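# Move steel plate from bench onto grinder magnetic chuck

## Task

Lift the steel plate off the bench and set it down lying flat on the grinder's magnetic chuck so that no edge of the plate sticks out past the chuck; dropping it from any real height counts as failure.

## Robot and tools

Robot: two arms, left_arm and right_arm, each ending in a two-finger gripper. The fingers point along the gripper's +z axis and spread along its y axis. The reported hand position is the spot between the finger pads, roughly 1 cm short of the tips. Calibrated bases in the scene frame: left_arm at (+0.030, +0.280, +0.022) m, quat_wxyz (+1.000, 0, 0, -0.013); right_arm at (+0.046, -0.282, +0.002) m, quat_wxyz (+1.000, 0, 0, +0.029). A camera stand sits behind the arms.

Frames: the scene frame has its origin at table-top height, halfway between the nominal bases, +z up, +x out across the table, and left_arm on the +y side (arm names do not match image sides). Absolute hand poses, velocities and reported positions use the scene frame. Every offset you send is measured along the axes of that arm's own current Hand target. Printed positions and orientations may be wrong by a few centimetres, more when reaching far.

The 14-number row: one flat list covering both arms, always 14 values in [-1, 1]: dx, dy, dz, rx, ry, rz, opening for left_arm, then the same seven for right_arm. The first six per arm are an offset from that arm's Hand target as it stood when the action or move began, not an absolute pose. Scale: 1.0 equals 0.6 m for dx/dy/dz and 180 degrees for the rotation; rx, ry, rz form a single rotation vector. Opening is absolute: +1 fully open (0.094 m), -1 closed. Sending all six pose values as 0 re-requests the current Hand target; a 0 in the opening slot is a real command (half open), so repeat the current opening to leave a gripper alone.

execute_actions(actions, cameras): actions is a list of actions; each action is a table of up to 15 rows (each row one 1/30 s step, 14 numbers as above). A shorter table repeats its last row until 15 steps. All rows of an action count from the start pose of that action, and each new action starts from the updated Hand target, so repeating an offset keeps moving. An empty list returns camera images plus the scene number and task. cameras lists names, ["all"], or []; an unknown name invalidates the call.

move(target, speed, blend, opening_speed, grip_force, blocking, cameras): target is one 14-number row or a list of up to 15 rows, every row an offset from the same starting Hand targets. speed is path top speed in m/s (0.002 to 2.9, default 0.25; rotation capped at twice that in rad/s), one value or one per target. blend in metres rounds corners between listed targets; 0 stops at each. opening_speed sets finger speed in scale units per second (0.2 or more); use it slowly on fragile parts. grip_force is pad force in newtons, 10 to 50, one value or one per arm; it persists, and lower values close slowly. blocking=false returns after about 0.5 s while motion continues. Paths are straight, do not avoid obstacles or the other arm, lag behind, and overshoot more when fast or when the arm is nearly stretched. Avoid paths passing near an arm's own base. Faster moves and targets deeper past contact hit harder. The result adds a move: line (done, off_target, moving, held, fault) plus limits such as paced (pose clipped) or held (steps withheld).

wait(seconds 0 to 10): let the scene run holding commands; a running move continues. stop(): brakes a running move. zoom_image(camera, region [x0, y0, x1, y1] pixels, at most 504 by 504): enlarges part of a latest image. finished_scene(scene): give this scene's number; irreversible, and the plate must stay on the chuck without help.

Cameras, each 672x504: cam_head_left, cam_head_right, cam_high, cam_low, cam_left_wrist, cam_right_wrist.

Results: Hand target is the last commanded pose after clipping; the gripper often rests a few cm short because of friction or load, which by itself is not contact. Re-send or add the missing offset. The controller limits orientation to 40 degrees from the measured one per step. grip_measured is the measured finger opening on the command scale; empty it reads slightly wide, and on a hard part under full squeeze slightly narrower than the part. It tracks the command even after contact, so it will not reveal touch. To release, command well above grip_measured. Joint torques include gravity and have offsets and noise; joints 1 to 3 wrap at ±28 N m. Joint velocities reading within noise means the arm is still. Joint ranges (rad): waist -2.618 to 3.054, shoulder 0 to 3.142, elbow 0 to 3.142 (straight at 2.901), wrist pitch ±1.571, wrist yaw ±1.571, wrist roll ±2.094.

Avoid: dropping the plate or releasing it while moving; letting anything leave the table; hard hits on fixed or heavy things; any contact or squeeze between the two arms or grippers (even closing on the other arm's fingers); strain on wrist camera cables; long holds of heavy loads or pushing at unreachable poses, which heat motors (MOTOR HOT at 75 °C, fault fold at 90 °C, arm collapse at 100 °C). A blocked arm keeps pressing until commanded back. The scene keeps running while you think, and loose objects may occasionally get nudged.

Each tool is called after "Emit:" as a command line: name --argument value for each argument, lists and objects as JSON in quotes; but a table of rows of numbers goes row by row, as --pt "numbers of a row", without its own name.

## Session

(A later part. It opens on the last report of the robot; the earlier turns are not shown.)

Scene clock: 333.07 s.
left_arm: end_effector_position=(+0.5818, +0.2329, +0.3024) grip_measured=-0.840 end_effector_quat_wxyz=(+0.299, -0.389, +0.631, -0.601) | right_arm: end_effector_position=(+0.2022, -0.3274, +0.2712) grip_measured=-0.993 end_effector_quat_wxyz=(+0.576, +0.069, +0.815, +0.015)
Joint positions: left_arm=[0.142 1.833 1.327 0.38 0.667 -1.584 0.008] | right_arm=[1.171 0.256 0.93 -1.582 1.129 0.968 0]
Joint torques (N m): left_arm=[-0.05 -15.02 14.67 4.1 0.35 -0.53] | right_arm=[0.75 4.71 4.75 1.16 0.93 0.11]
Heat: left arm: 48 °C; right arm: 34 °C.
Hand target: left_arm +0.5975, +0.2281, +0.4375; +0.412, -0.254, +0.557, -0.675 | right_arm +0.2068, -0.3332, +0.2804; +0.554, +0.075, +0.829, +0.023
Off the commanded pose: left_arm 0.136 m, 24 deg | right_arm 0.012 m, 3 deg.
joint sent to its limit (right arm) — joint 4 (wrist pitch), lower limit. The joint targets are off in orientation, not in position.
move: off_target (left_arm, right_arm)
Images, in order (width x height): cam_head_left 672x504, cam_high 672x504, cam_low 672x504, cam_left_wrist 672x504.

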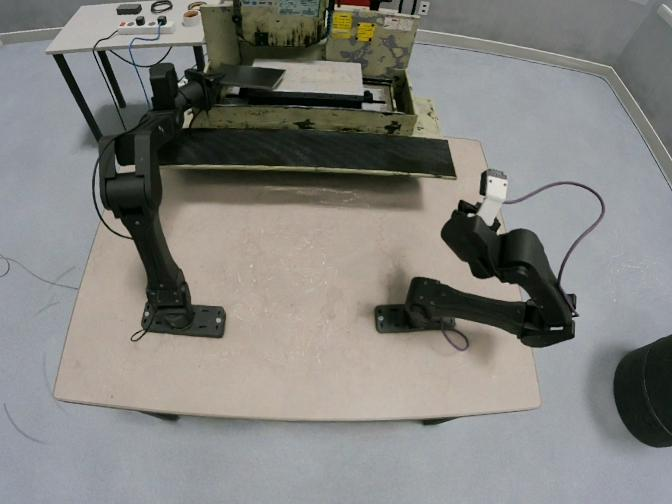

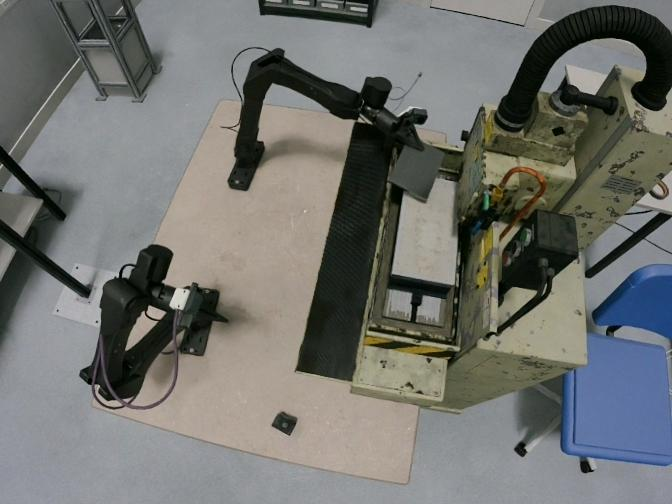

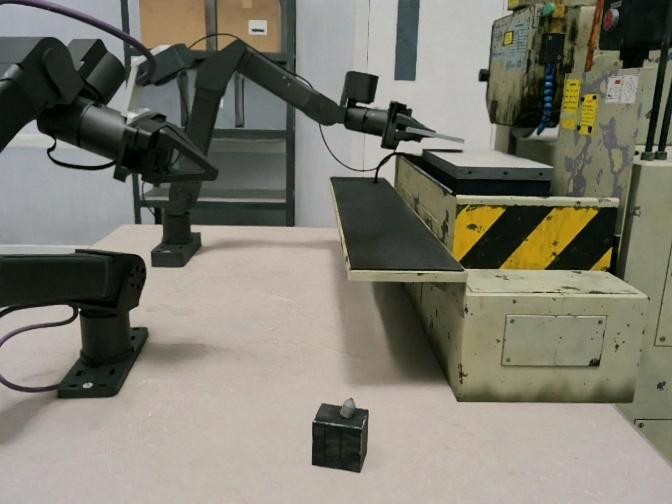

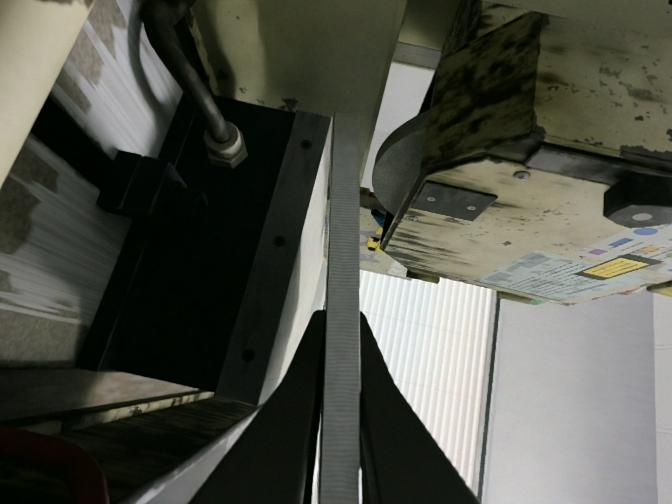

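Emit:
move --pt "-0.015 -0.048 0.022 0.01 -0.09 0 -1 0 0 0 0 0 0 -1" --speed 0.1 --cameras '["cam_head_left","cam_low","cam_high"]'

Emit:
zoom_image --camera "cam_low" --region '[330, 40, 580, 200]'

Emit:
zoom_image --camera "cam_high" --region '[320, 50, 520, 250]'

Emit:
zoom_image --camera "cam_head_left" --region '[120, 20, 420, 170]'

Scene clock: 341.83 s.
left_arm: end_effector_position=(+0.5938, +0.2338, +0.2943) grip_measured=-0.840 end_effector_quat_wxyz=(+0.374, -0.463, +0.598, -0.537) | right_arm: end_effector_position=(+0.2022, -0.3274, +0.2712) grip_measured=-0.993 end_effector_quat_wxyz=(+0.576, +0.069, +0.815, +0.015)
Joint positions: left_arm=[0.042 1.801 1.294 0.356 0.315 -1.575 0.008] | right_arm=[1.171 0.256 0.93 -1.582 1.129 0.968 0]
Joint torques (N m): left_arm=[-0.66 -20.49 14.3 4.13 -0.02 -0.55] | right_arm=[0.72 4.68 4.86 1.16 0.95 0.17]
Heat: left arm: 49 °C; right arm: 34 °C.
Hand target: left_arm +0.6050, +0.2296, +0.4696; +0.491, -0.340, +0.483, -0.641 | right_arm +0.2068, -0.3332, +0.2804; +0.554, +0.075, +0.829, +0.023
Off the commanded pose: left_arm 0.176 m, 26 deg | right_arm 0.012 m, 3 deg.
joint sent to its limit (right arm) — joint 4 (wrist pitch), lower limit. The joint targets are off in orientation, not in position.
move: off_target (left_arm, right_arm)
Images, in order (width x height): cam_head_left 672x504, cam_high 672x504, cam_low 672x504.

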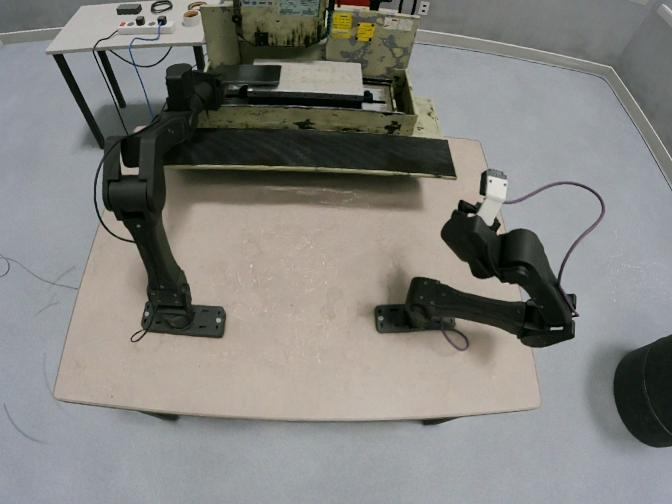

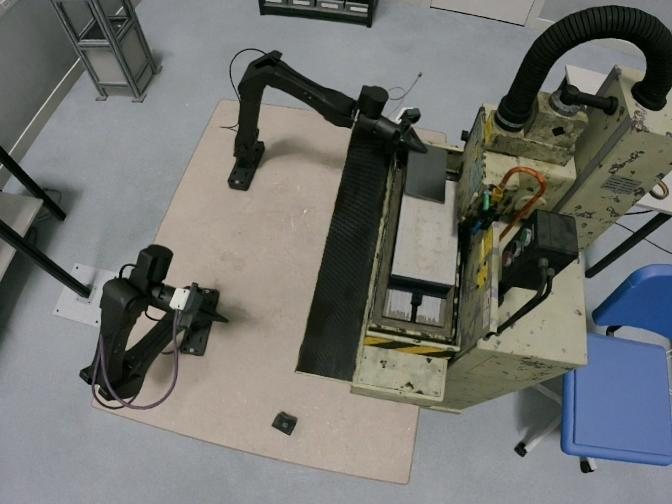

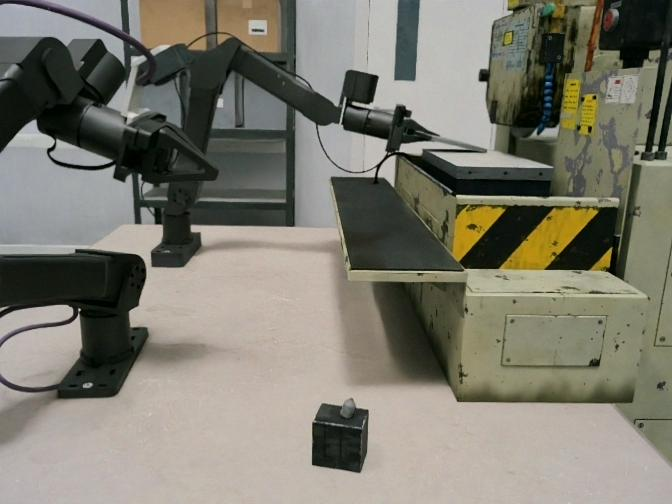

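Scaled by 2.016 from the camera's 672x504 image, which has a finer 960x720 frame.

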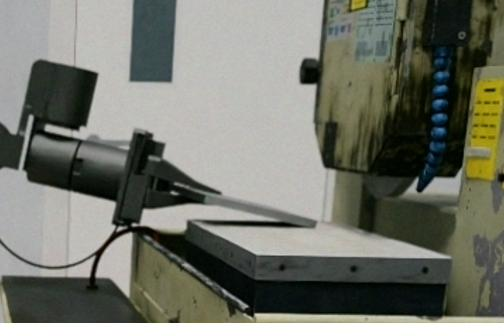

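Scaled by 2.520 from the camera's 672x504 image, which has a finer 960x720 frame.

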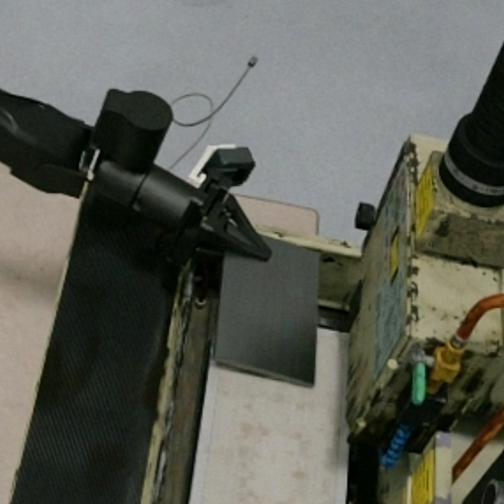

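Scaled by 1.680 from the camera's 672x504 image, which has a finer 960x720 frame.

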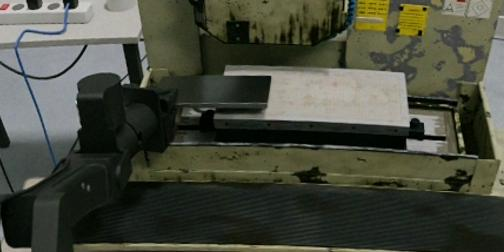

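Emit:
move --pt "0.0 -0.045 0.015 0 0 0 -1 0 0 0 0 0 0 -1" --pt "0.078 -0.045 0.036 0.02 0.0 0 -1 0 0 0 0 0 0 -1" --speed 0.1 --cameras '["cam_head_left","cam_low","cam_high","cam_left_wrist"]'

Emit:
zoom_image --camera "cam_low" --region '[330, 40, 580, 200]'

Emit:
zoom_image --camera "cam_high" --region '[320, 50, 520, 250]'

Emit:
zoom_image --camera "cam_head_left" --region '[120, 20, 420, 170]'

Scene clock: 349.80 s.
left_arm: end_effector_position=(+0.5579, +0.1912, +0.3210) grip_measured=-0.840 end_effector_quat_wxyz=(+0.375, -0.465, +0.620, -0.509) | right_arm: end_effector_position=(+0.2022, -0.3274, +0.2712) grip_measured=-0.993 end_effector_quat_wxyz=(+0.576, +0.069, +0.815, +0.015)
Joint positions: left_arm=[-0.082 1.651 1.284 0.163 0.179 -1.542 0.008] | right_arm=[1.171 0.256 0.93 -1.582 1.129 0.968 0]
Joint torques (N m): left_arm=[-0.1 -13.18 15.97 5.1 0.25 -0.49] | right_arm=[0.94 4.86 4.81 1.15 0.94 0.18]
Heat: left arm: 56 °C; right arm: 34 °C.
Hand target: left_arm +0.6030, +0.1799, +0.5000; +0.501, -0.324, +0.463, -0.656 | right_arm +0.2068, -0.3332, +0.2804; +0.554, +0.075, +0.829, +0.023
Off the commanded pose: left_arm 0.185 m, 33 deg | right_arm 0.012 m, 3 deg.
joint sent to its limit (right arm) — joint 4 (wrist pitch), lower limit. The joint targets are off in orientation, not in position.
move: off_target (left_arm, right_arm)
Images, in order (width x height): cam_head_left 672x504, cam_high 672x504, cam_low 672x504, cam_left_wrist 672x504.

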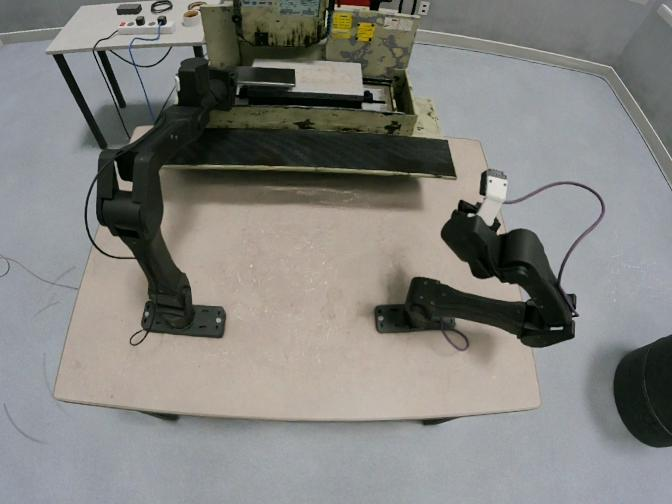

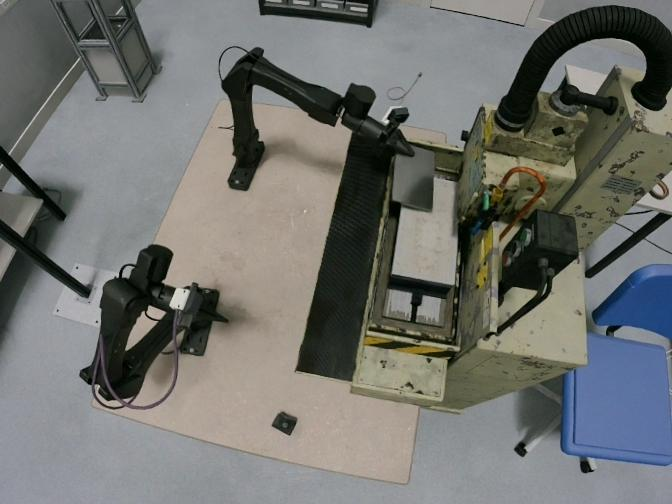

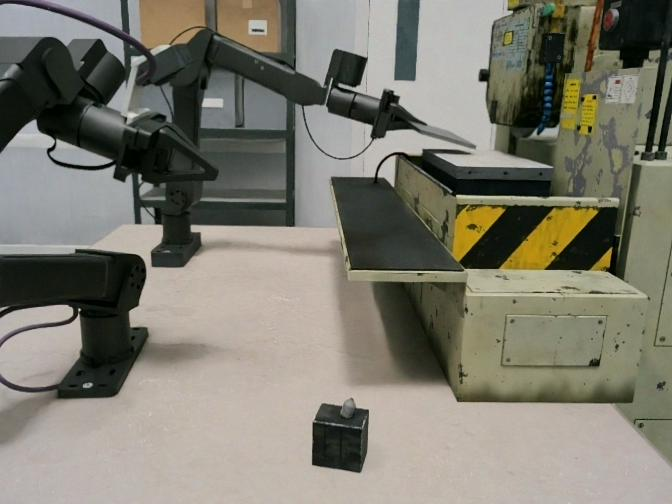

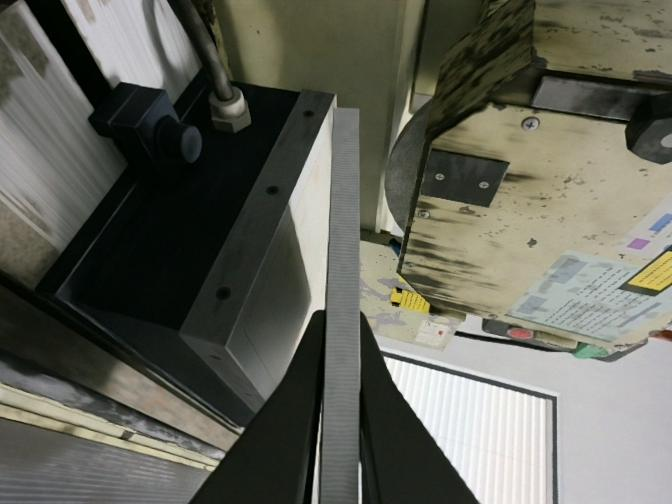

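Scaled by 2.016 from the camera's 672x504 image, which has a finer 960x720 frame.

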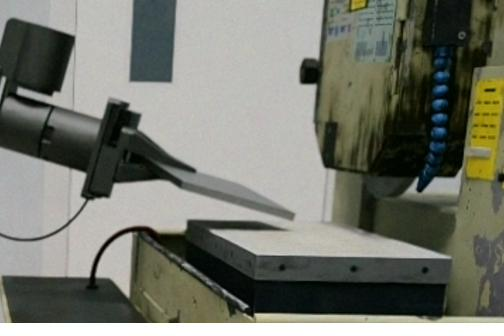

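Scaled by 2.520 from the camera's 672x504 image, which has a finer 960x720 frame.

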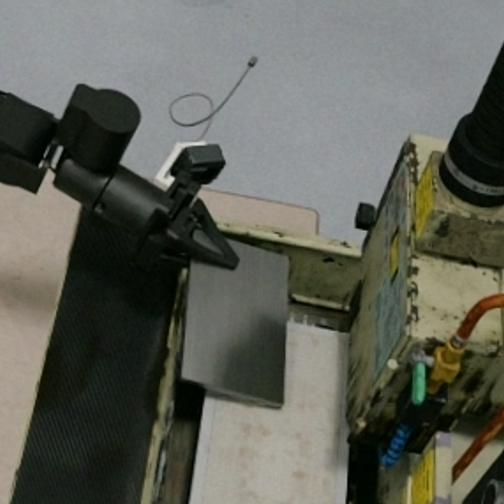

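Scaled by 1.680 from the camera's 672x504 image, which has a finer 960x720 frame.

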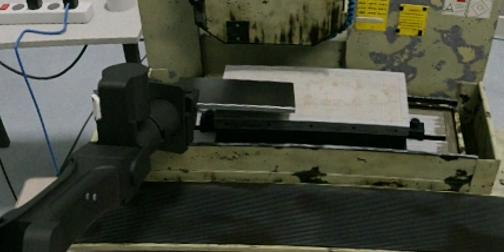

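Emit:
move --pt "-0.014 0.0275 0.069 0.02 0.0 0 -1 0 0 0 0 0 0 -1" --speed 0.08 --cameras '["cam_head_left","cam_low","cam_high"]'

Emit:
zoom_image --camera "cam_low" --region '[330, 40, 580, 200]'

Emit:
zoom_image --camera "cam_high" --region '[320, 50, 520, 250]'

Emit:
zoom_image --camera "cam_head_left" --region '[120, 20, 420, 170]'

Scene clock: 359.53 s.
left_arm: end_effector_position=(+0.6048, +0.1863, +0.3150) grip_measured=-0.840 end_effector_quat_wxyz=(+0.390, -0.451, +0.612, -0.519) | right_arm: end_effector_position=(+0.2022, -0.3274, +0.2712) grip_measured=-0.993 end_effector_quat_wxyz=(+0.576, +0.069, +0.815, +0.015)
Joint positions: left_arm=[-0.082 1.83 1.427 0.243 0.181 -1.532 0.008] | right_arm=[1.171 0.256 0.93 -1.582 1.129 0.968 0]
Joint torques (N m): left_arm=[-0.02 -15.1 15.99 5.16 0.28 -0.67] | right_arm=[0.76 4.59 4.88 1.19 0.95 0.19]
Heat: left arm: 63 °C; right arm: 34 °C.
Hand target: left_arm +0.6482, +0.1752, +0.5000; +0.511, -0.308, +0.442, -0.670 | right_arm +0.2068, -0.3332, +0.2804; +0.554, +0.075, +0.829, +0.023
Off the commanded pose: left_arm 0.190 m, 34 deg | right_arm 0.012 m, 3 deg.
joint sent to its limit (right arm) — joint 4 (wrist pitch), lower limit. The joint targets are off in orientation, not in position.
move: off_target (left_arm, right_arm)
Images, in order (width x height): cam_head_left 672x504, cam_high 672x504, cam_low 672x504.

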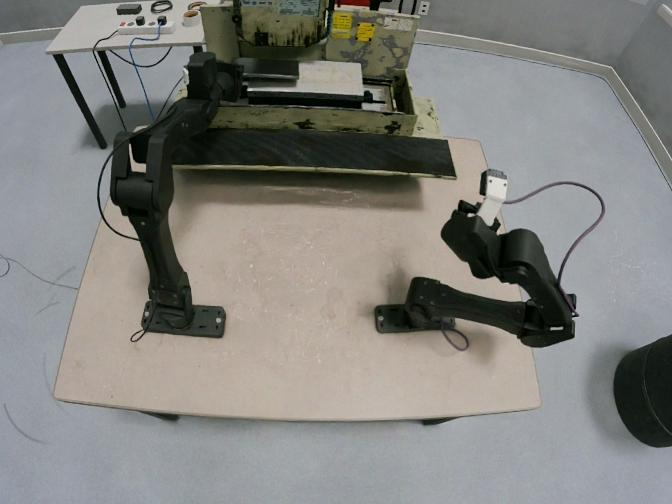

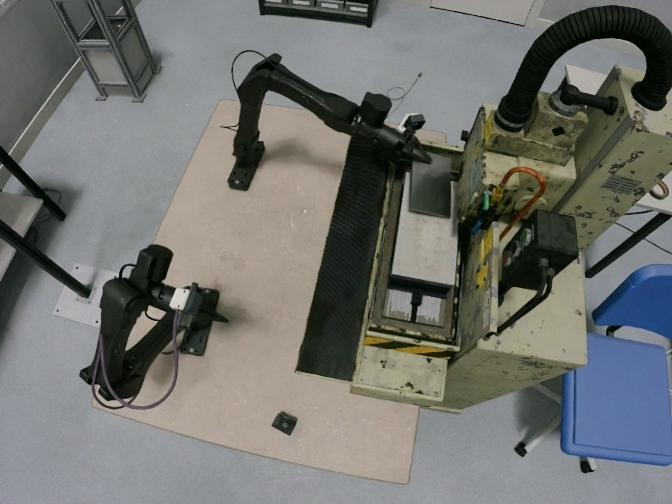

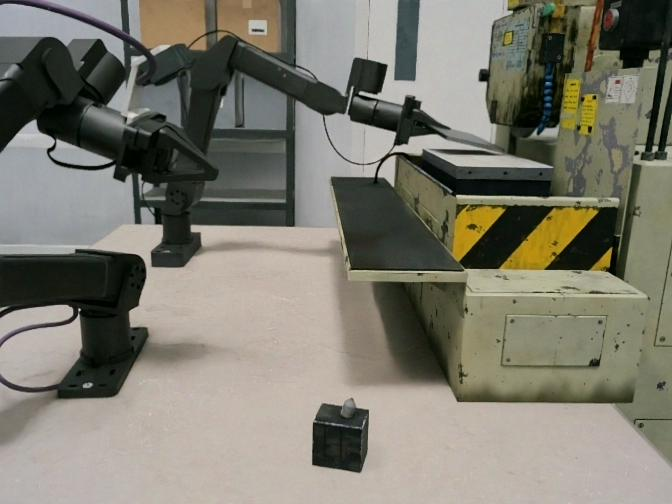

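Scaled by 2.016 from the camera's 672x504 image, which has a finer 960x720 frame.

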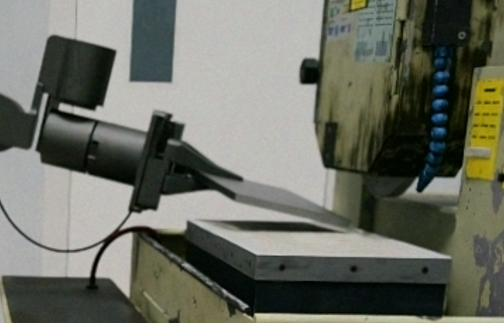

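Scaled by 2.520 from the camera's 672x504 image, which has a finer 960x720 frame.

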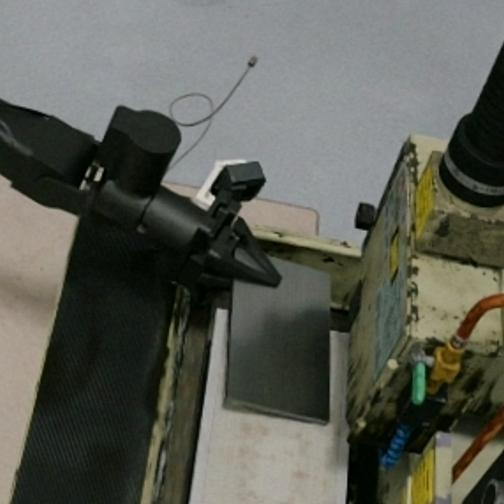

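Scaled by 1.680 from the camera's 672x504 image, which has a finer 960x720 frame.

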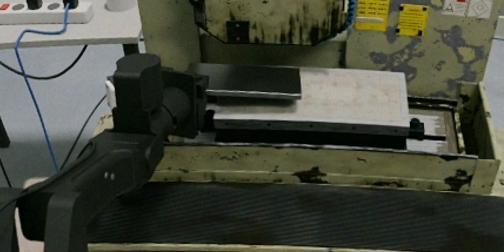

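Emit:
move --pt "0.034 0.0757 -0.0325 0 0.0 0 -1 0 0 0 0 0 0 -1" --speed 0.06 --cameras '["cam_head_left","cam_low","cam_high"]'

Emit:
zoom_image --camera "cam_low" --region '[330, 40, 580, 200]'

Emit:
zoom_image --camera "cam_high" --region '[320, 50, 520, 250]'

Scene clock: 367.00 s.
left_arm: end_effector_position=(+0.6162, +0.1652, +0.2984) grip_measured=-0.840 end_effector_quat_wxyz=(+0.409, -0.424, +0.591, -0.551) | right_arm: end_effector_position=(+0.2022, -0.3274, +0.2712) grip_measured=-0.993 end_effector_quat_wxyz=(+0.576, +0.069, +0.815, +0.015)
Joint positions: left_arm=[-0.12 1.91 1.363 0.488 0.162 -1.546 0.008] | right_arm=[1.171 0.256 0.93 -1.582 1.129 0.968 0]
Joint torques (N m): left_arm=[-0.64 -13.57 14.56 4.78 -0.05 -0.49] | right_arm=[0.87 4.81 4.9 1.17 0.95 0.18]
Heat: left arm: 73 °C; right arm: 34 °C.
Hand target: left_arm +0.6442, +0.1572, +0.4498; +0.511, -0.308, +0.442, -0.670 | right_arm +0.2068, -0.3332, +0.2804; +0.554, +0.075, +0.829, +0.023
Off the commanded pose: left_arm 0.154 m, 28 deg | right_arm 0.012 m, 3 deg.
joint sent to its limit (right arm) — joint 4 (wrist pitch), lower limit. The joint targets are off in orientation, not in position.
move: off_target (left_arm, right_arm)
Images, in order (width x height): cam_head_left 672x504, cam_high 672x504, cam_low 672x504.

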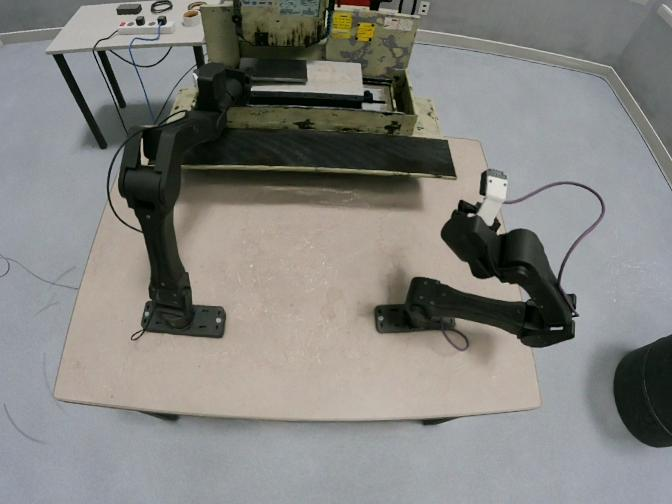

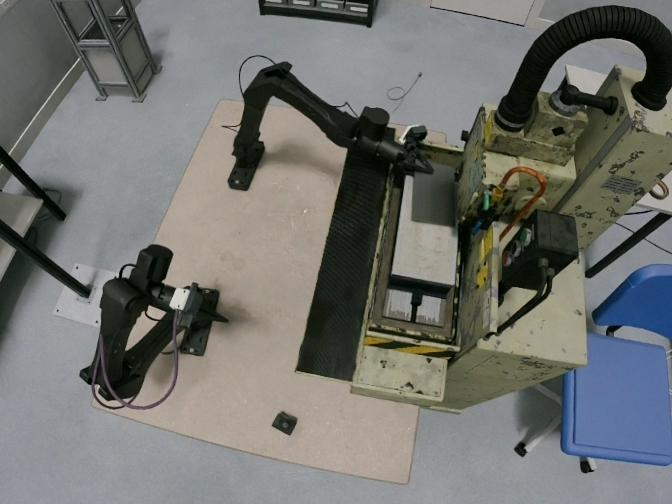

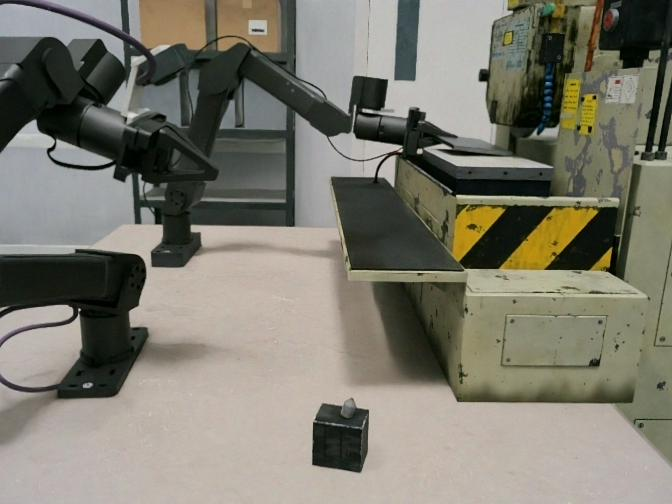

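Scaled by 2.016 from the camera's 672x504 image, which has a finer 960x720 frame.

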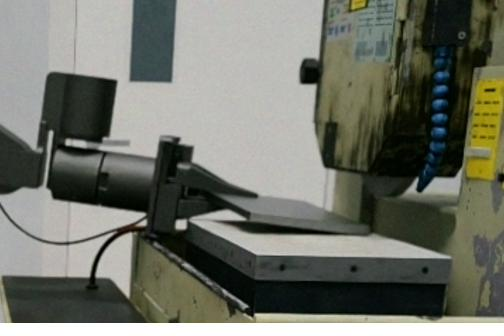

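Scaled by 2.520 from the camera's 672x504 image, which has a finer 960x720 frame.

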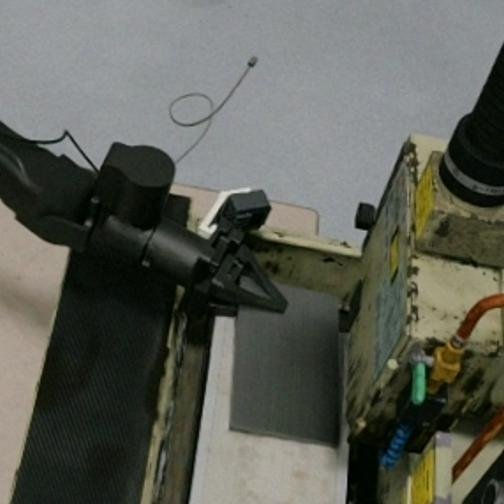

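Emit:
move --pt "0.02 0.055 -0.058 0 0.0 0 -1 0 0 0 0 0 0 -1" --speed 0.08 --cameras '["cam_low"]'

Emit:
zoom_image --camera "cam_low" --region '[330, 40, 580, 200]'

Scene clock: 371.57 s.
left_arm: end_effector_position=(+0.6183, +0.1588, +0.3098) grip_measured=-0.840 end_effector_quat_wxyz=(+0.451, -0.386, +0.549, -0.588) | right_arm: end_effector_position=(+0.2022, -0.3274, +0.2712) grip_measured=-0.993 end_effector_quat_wxyz=(+0.576, +0.069, +0.815, +0.015)
Joint positions: left_arm=[-0.137 1.96 1.314 0.746 0.14 -1.543 0.008] | right_arm=[1.171 0.256 0.93 -1.582 1.129 0.968 0]
Joint torques (N m): left_arm=[-1.05 -10.74 12.01 4.04 -0.09 -0.47] | right_arm=[0.79 4.77 4.78 1.18 0.97 0.12]
Heat: left arm: 75 °C; right arm: 34 °C. Fold the left arm in close to its base, or ease its load, before you think long.
Hand target: left_arm +0.6243, +0.1523, +0.4046; +0.511, -0.308, +0.442, -0.670 | right_arm +0.2068, -0.3332, +0.2804; +0.554, +0.075, +0.829, +0.023
Off the commanded pose: left_arm 0.095 m, 19 deg | right_arm 0.012 m, 3 deg.
MOTOR HOT: joint 4 (wrist pitch) of the left arm reports 75 °C; the controller's stop level is 90 °C. To cool a motor, set the load down, stop pushing, or move to a pose that needs little force.
joint sent to its limit (right arm) — joint 4 (wrist pitch), lower limit. The joint targets are off in orientation, not in position.
move: off_target (left_arm, right_arm)
Images, in order (width x height): cam_low 672x504.

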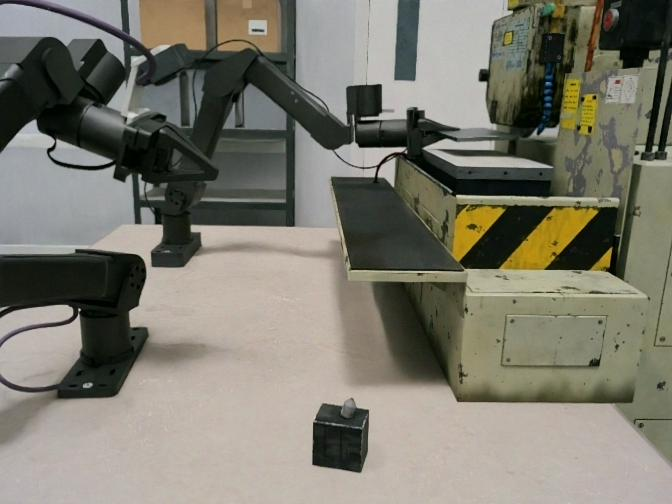

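Scaled by 2.016 from the camera's 672x504 image, which has a finer 960x720 frame.

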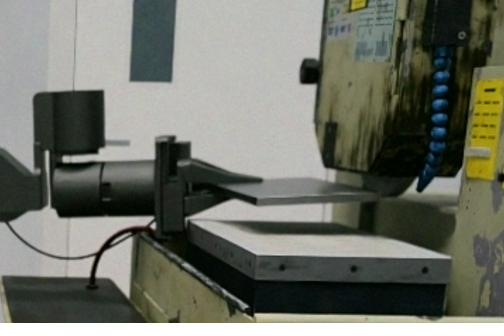

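Emit:
move --pt "0.009 0.067 -0.052 -0.03 0.0 0 -1 0 0 0 0 0 0 -1" --speed 0.08 --cameras '["cam_low","cam_high"]'

Emit:
zoom_image --camera "cam_low" --region '[330, 40, 580, 200]'

Emit:
zoom_image --camera "cam_high" --region '[320, 50, 520, 250]'

Scene clock: 376.37 s.
left_arm: end_effector_position=(+0.6154, +0.1587, +0.3133) grip_measured=-0.840 end_effector_quat_wxyz=(+0.465, -0.373, +0.535, -0.599) | right_arm: end_effector_position=(+0.2022, -0.3274, +0.2712) grip_measured=-0.993 end_effector_quat_wxyz=(+0.576, +0.069, +0.815, +0.015)
Joint positions: left_arm=[-0.14 1.97 1.288 0.832 0.134 -1.54 0.008] | right_arm=[1.171 0.256 0.93 -1.582 1.129 0.968 0]
Joint torques (N m): left_arm=[-1.46 -9.55 7.39 3.46 -0.14 -0.36] | right_arm=[0.73 4.67 4.97 1.14 0.95 0.14]
Heat: left arm: 72 °C; right arm: 34 °C. Fold the left arm in close to its base, or ease its load, before you think long.
Hand target: left_arm +0.6123, +0.1522, +0.3551; +0.496, -0.332, +0.473, -0.649 | right_arm +0.2068, -0.3332, +0.2804; +0.554, +0.075, +0.829, +0.023
Off the commanded pose: left_arm 0.042 m, 11 deg | right_arm 0.012 m, 3 deg.
MOTOR HOT: still on. Joint 4 (wrist pitch) of the left arm reports 72 °C.
joint sent to its limit (right arm) — joint 4 (wrist pitch), lower limit. The joint targets are off in orientation, not in position.
move: off_target (left_arm, right_arm)
Images, in order (width x height): cam_high 672x504, cam_low 672x504.

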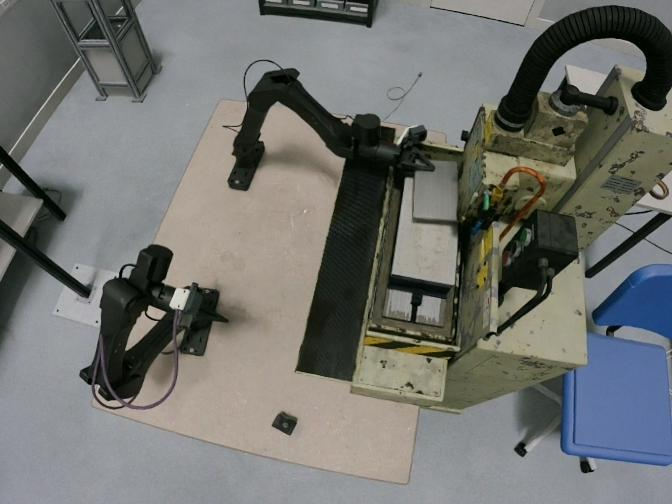

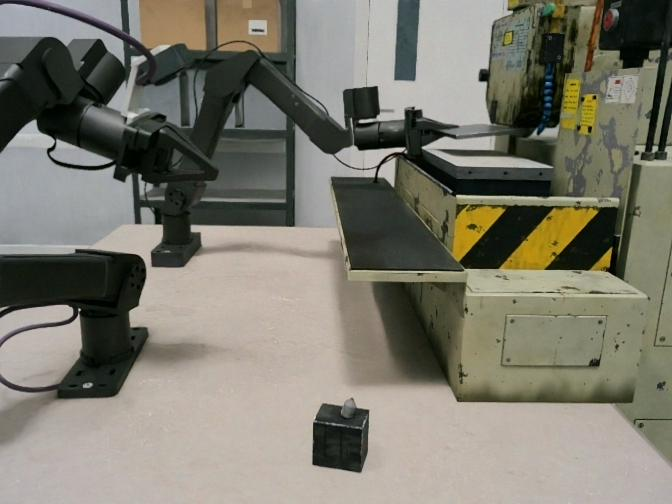

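Scaled by 2.016 from the camera's 672x504 image, which has a finer 960x720 frame.

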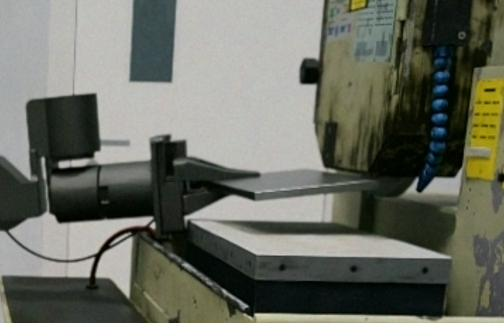

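Scaled by 2.520 from the camera's 672x504 image, which has a finer 960x720 frame.

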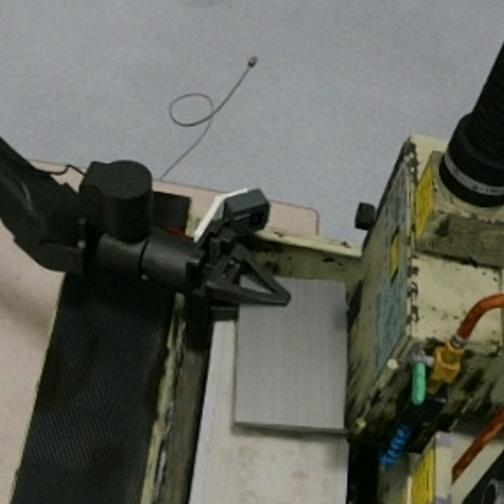

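Emit:
move --pt "0 -0.07 0.01 -0.05 0.0 0 -1 0 0 0 0 0 0 -1" --speed 0.1 --cameras '["cam_low"]'

Emit:
zoom_image --camera "cam_low" --region '[330, 40, 580, 200]'

Scene clock: 382.63 s.
left_arm: end_effector_position=(+0.6105, +0.1579, +0.2938) grip_measured=-0.840 end_effector_quat_wxyz=(+0.417, -0.428, +0.595, -0.538) | right_arm: end_effector_position=(+0.2022, -0.3274, +0.2712) grip_measured=-0.993 end_effector_quat_wxyz=(+0.576, +0.069, +0.815, +0.015)
Joint positions: left_arm=[-0.149 1.894 1.337 0.483 0.113 -1.527 0.008] | right_arm=[1.171 0.256 0.93 -1.582 1.129 0.968 0]
Joint torques (N m): left_arm=[-0.8 -18.32 10.15 3.03 0.06 -0.28] | right_arm=[0.87 4.72 4.75 1.18 0.95 0.16]
Heat: left arm: 69 °C; right arm: 34 °C.
Hand target: left_arm +0.6039, +0.1532, +0.3964; +0.468, -0.370, +0.522, -0.609 | right_arm +0.2068, -0.3332, +0.2804; +0.554, +0.075, +0.829, +0.023
Off the commanded pose: left_arm 0.103 m, 15 deg | right_arm 0.012 m, 3 deg.
MOTOR HOT: cleared for the motors of the left arm.
joint sent to its limit (right arm) — joint 4 (wrist pitch), lower limit. The joint targets are off in orientation, not in position.
move: off_target (left_arm, right_arm)
Images, in order (width x height): cam_low 672x504.

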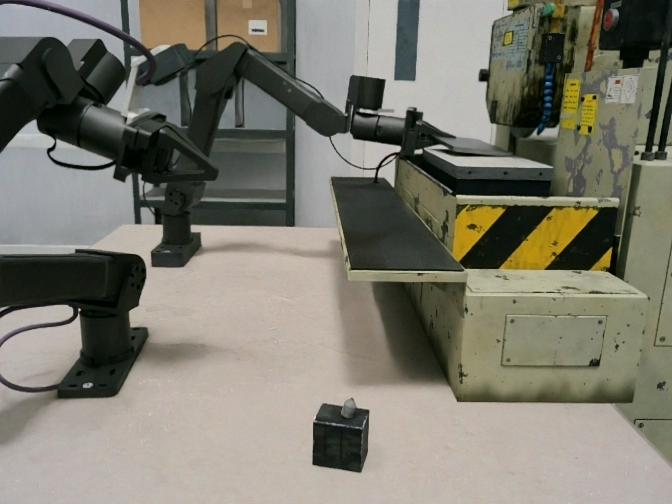

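Scaled by 2.016 from the camera's 672x504 image, which has a finer 960x720 frame.

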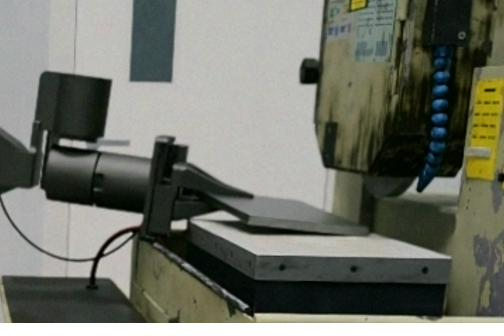

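Emit:
move --pt "0.005 0.139 -0.026 -0.055 0.0 0 -0.1 0 0 0 0 0 0 -1" --speed 0.03 --opening_speed 0.25 --cameras '["cam_low","cam_left_wrist","cam_high"]'

Emit:
zoom_image --camera "cam_low" --region '[330, 40, 580, 200]'

Emit:
zoom_image --camera "cam_high" --region '[320, 50, 520, 250]'

Scene clock: 391.80 s.
left_arm: end_effector_position=(+0.6061, +0.1591, +0.3084) grip_measured=-0.104 end_effector_quat_wxyz=(+0.431, -0.416, +0.574, -0.558) | right_arm: end_effector_position=(+0.2022, -0.3274, +0.2712) grip_measured=-0.993 end_effector_quat_wxyz=(+0.576, +0.069, +0.815, +0.015)
Joint positions: left_arm=[-0.149 1.878 1.305 0.568 0.11 -1.539 0.042] | right_arm=[1.171 0.256 0.93 -1.582 1.129 0.968 0]
Joint torques (N m): left_arm=[-1.14 -10.81 6.06 1.97 -0.04 0.04] | right_arm=[0.85 4.66 4.86 1.19 0.95 0.16]
Heat: left arm: 63 °C; right arm: 34 °C.
Hand target: left_arm +0.6038, +0.1536, +0.3118; +0.435, -0.409, +0.573, -0.562 | right_arm +0.2068, -0.3332, +0.2804; +0.554, +0.075, +0.829, +0.023
Off the commanded pose: left_arm 0.007 m, 1 deg | right_arm 0.012 m, 3 deg.
joint sent to its limit (right arm) — joint 4 (wrist pitch), lower limit. The joint targets are off in orientation, not in position.
move: off_target (right_arm)
Images, in order (width x height): cam_high 672x504, cam_low 672x504, cam_left_wrist 672x504.

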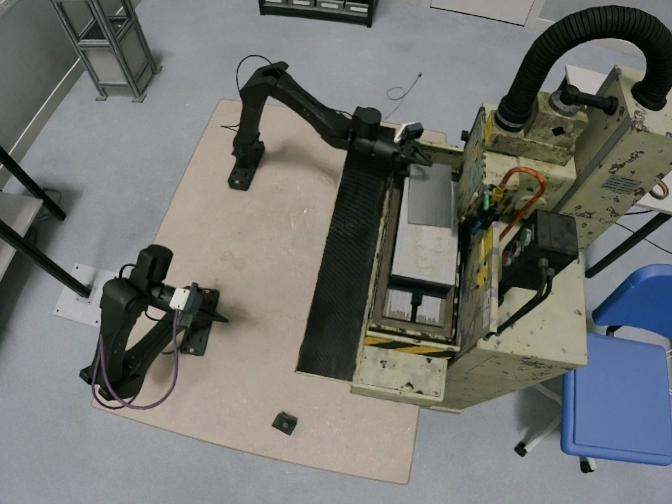

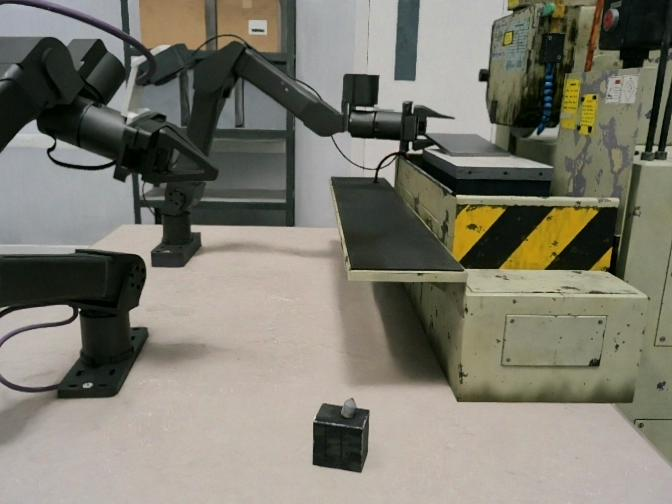

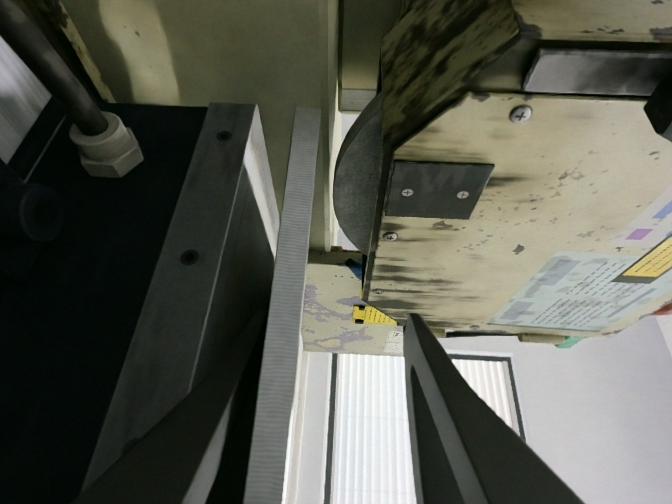

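Scaled by 2.016 from the camera's 672x504 image, which has a finer 960x720 frame.

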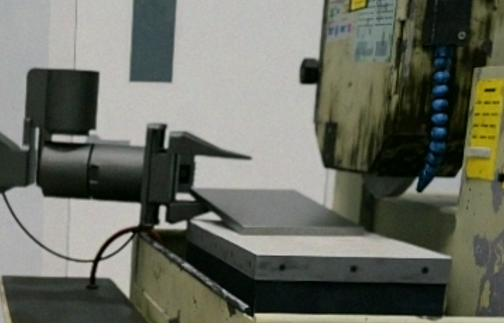

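Scaled by 2.520 from the camera's 672x504 image, which has a finer 960x720 frame.

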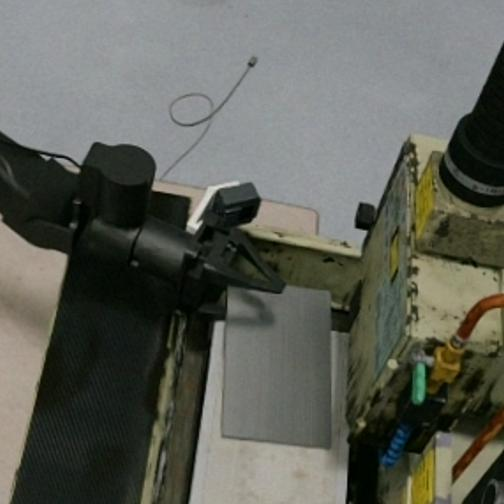

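Emit:
move --pt "0 0.0 0 0 0.0 0 0.5 0 0 0 0 0 0 -1" --opening_speed 0.25 --cameras '["cam_low","cam_left_wrist","cam_high"]'

Emit:
zoom_image --camera "cam_low" --region '[330, 40, 580, 200]'

Emit:
zoom_image --camera "cam_high" --region '[320, 50, 520, 250]'

Scene clock: 397.53 s.
left_arm: end_effector_position=(+0.6038, +0.1595, +0.3236) grip_measured=+0.496 end_effector_quat_wxyz=(+0.441, -0.406, +0.561, -0.570) | right_arm: end_effector_position=(+0.2022, -0.3274, +0.2712) grip_measured=-0.993 end_effector_quat_wxyz=(+0.576, +0.069, +0.815, +0.015)
Joint positions: left_arm=[-0.149 1.866 1.305 0.6 0.11 -1.543 0.07] | right_arm=[1.171 0.256 0.93 -1.582 1.129 0.968 0]
Joint torques (N m): left_arm=[-1.11 -9.61 6.02 1.66 -0.05 0.09] | right_arm=[0.64 4.81 4.77 1.15 0.95 0.13]
Heat: left arm: 59 °C; right arm: 34 °C.
Hand target: left_arm +0.6038, +0.1536, +0.3119; +0.435, -0.409, +0.573, -0.562 | right_arm +0.2068, -0.3332, +0.2804; +0.554, +0.075, +0.829, +0.023
Off the commanded pose: left_arm 0.013 m, 2 deg | right_arm 0.012 m, 3 deg.
joint sent to its limit (right arm) — joint 4 (wrist pitch), lower limit. The joint targets are off in orientation, not in position.
move: off_target (left_arm, right_arm)
Images, in order (width x height): cam_high 672x504, cam_low 672x504, cam_left_wrist 672x504.

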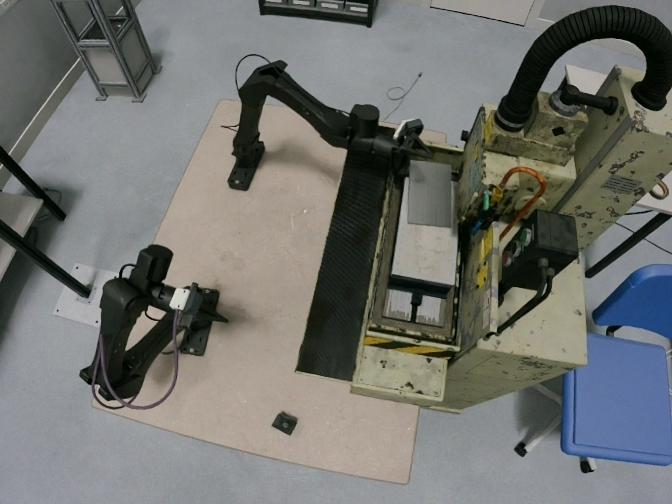

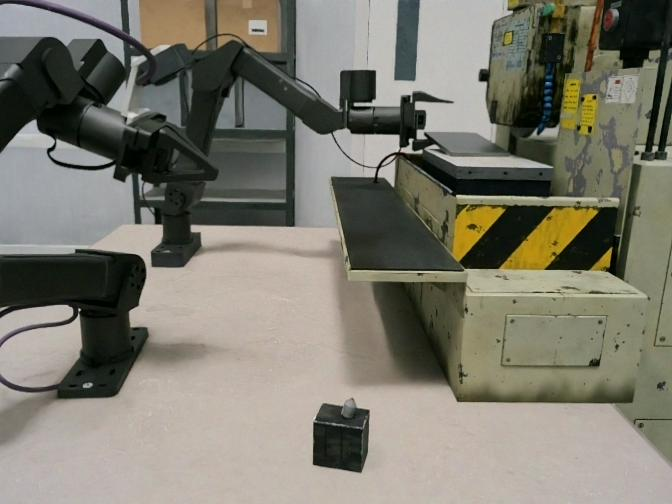

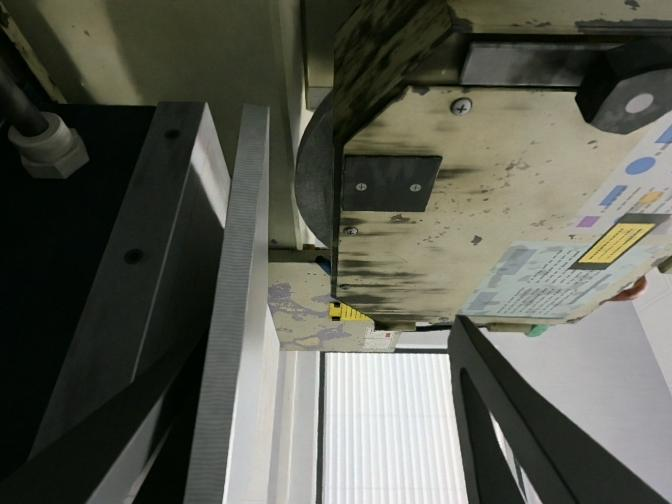

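Scaled by 2.016 from the camera's 672x504 image, which has a finer 960x720 frame.

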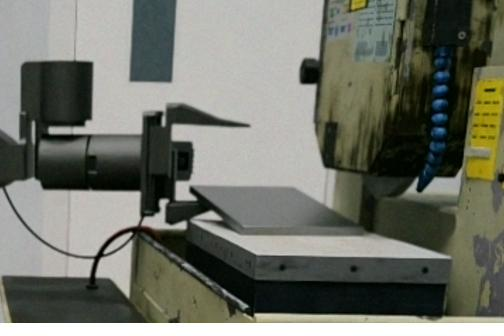

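Scaled by 2.520 from the camera's 672x504 image, which has a finer 960x720 frame.

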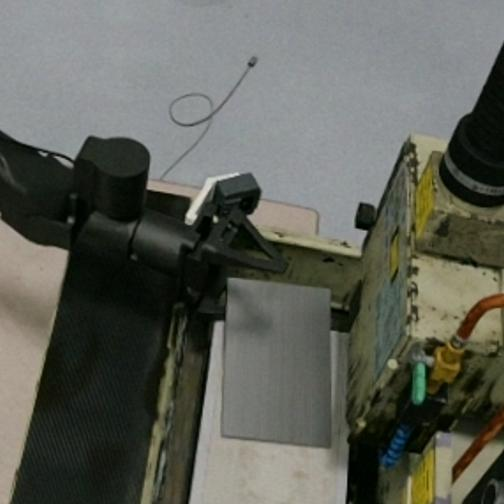

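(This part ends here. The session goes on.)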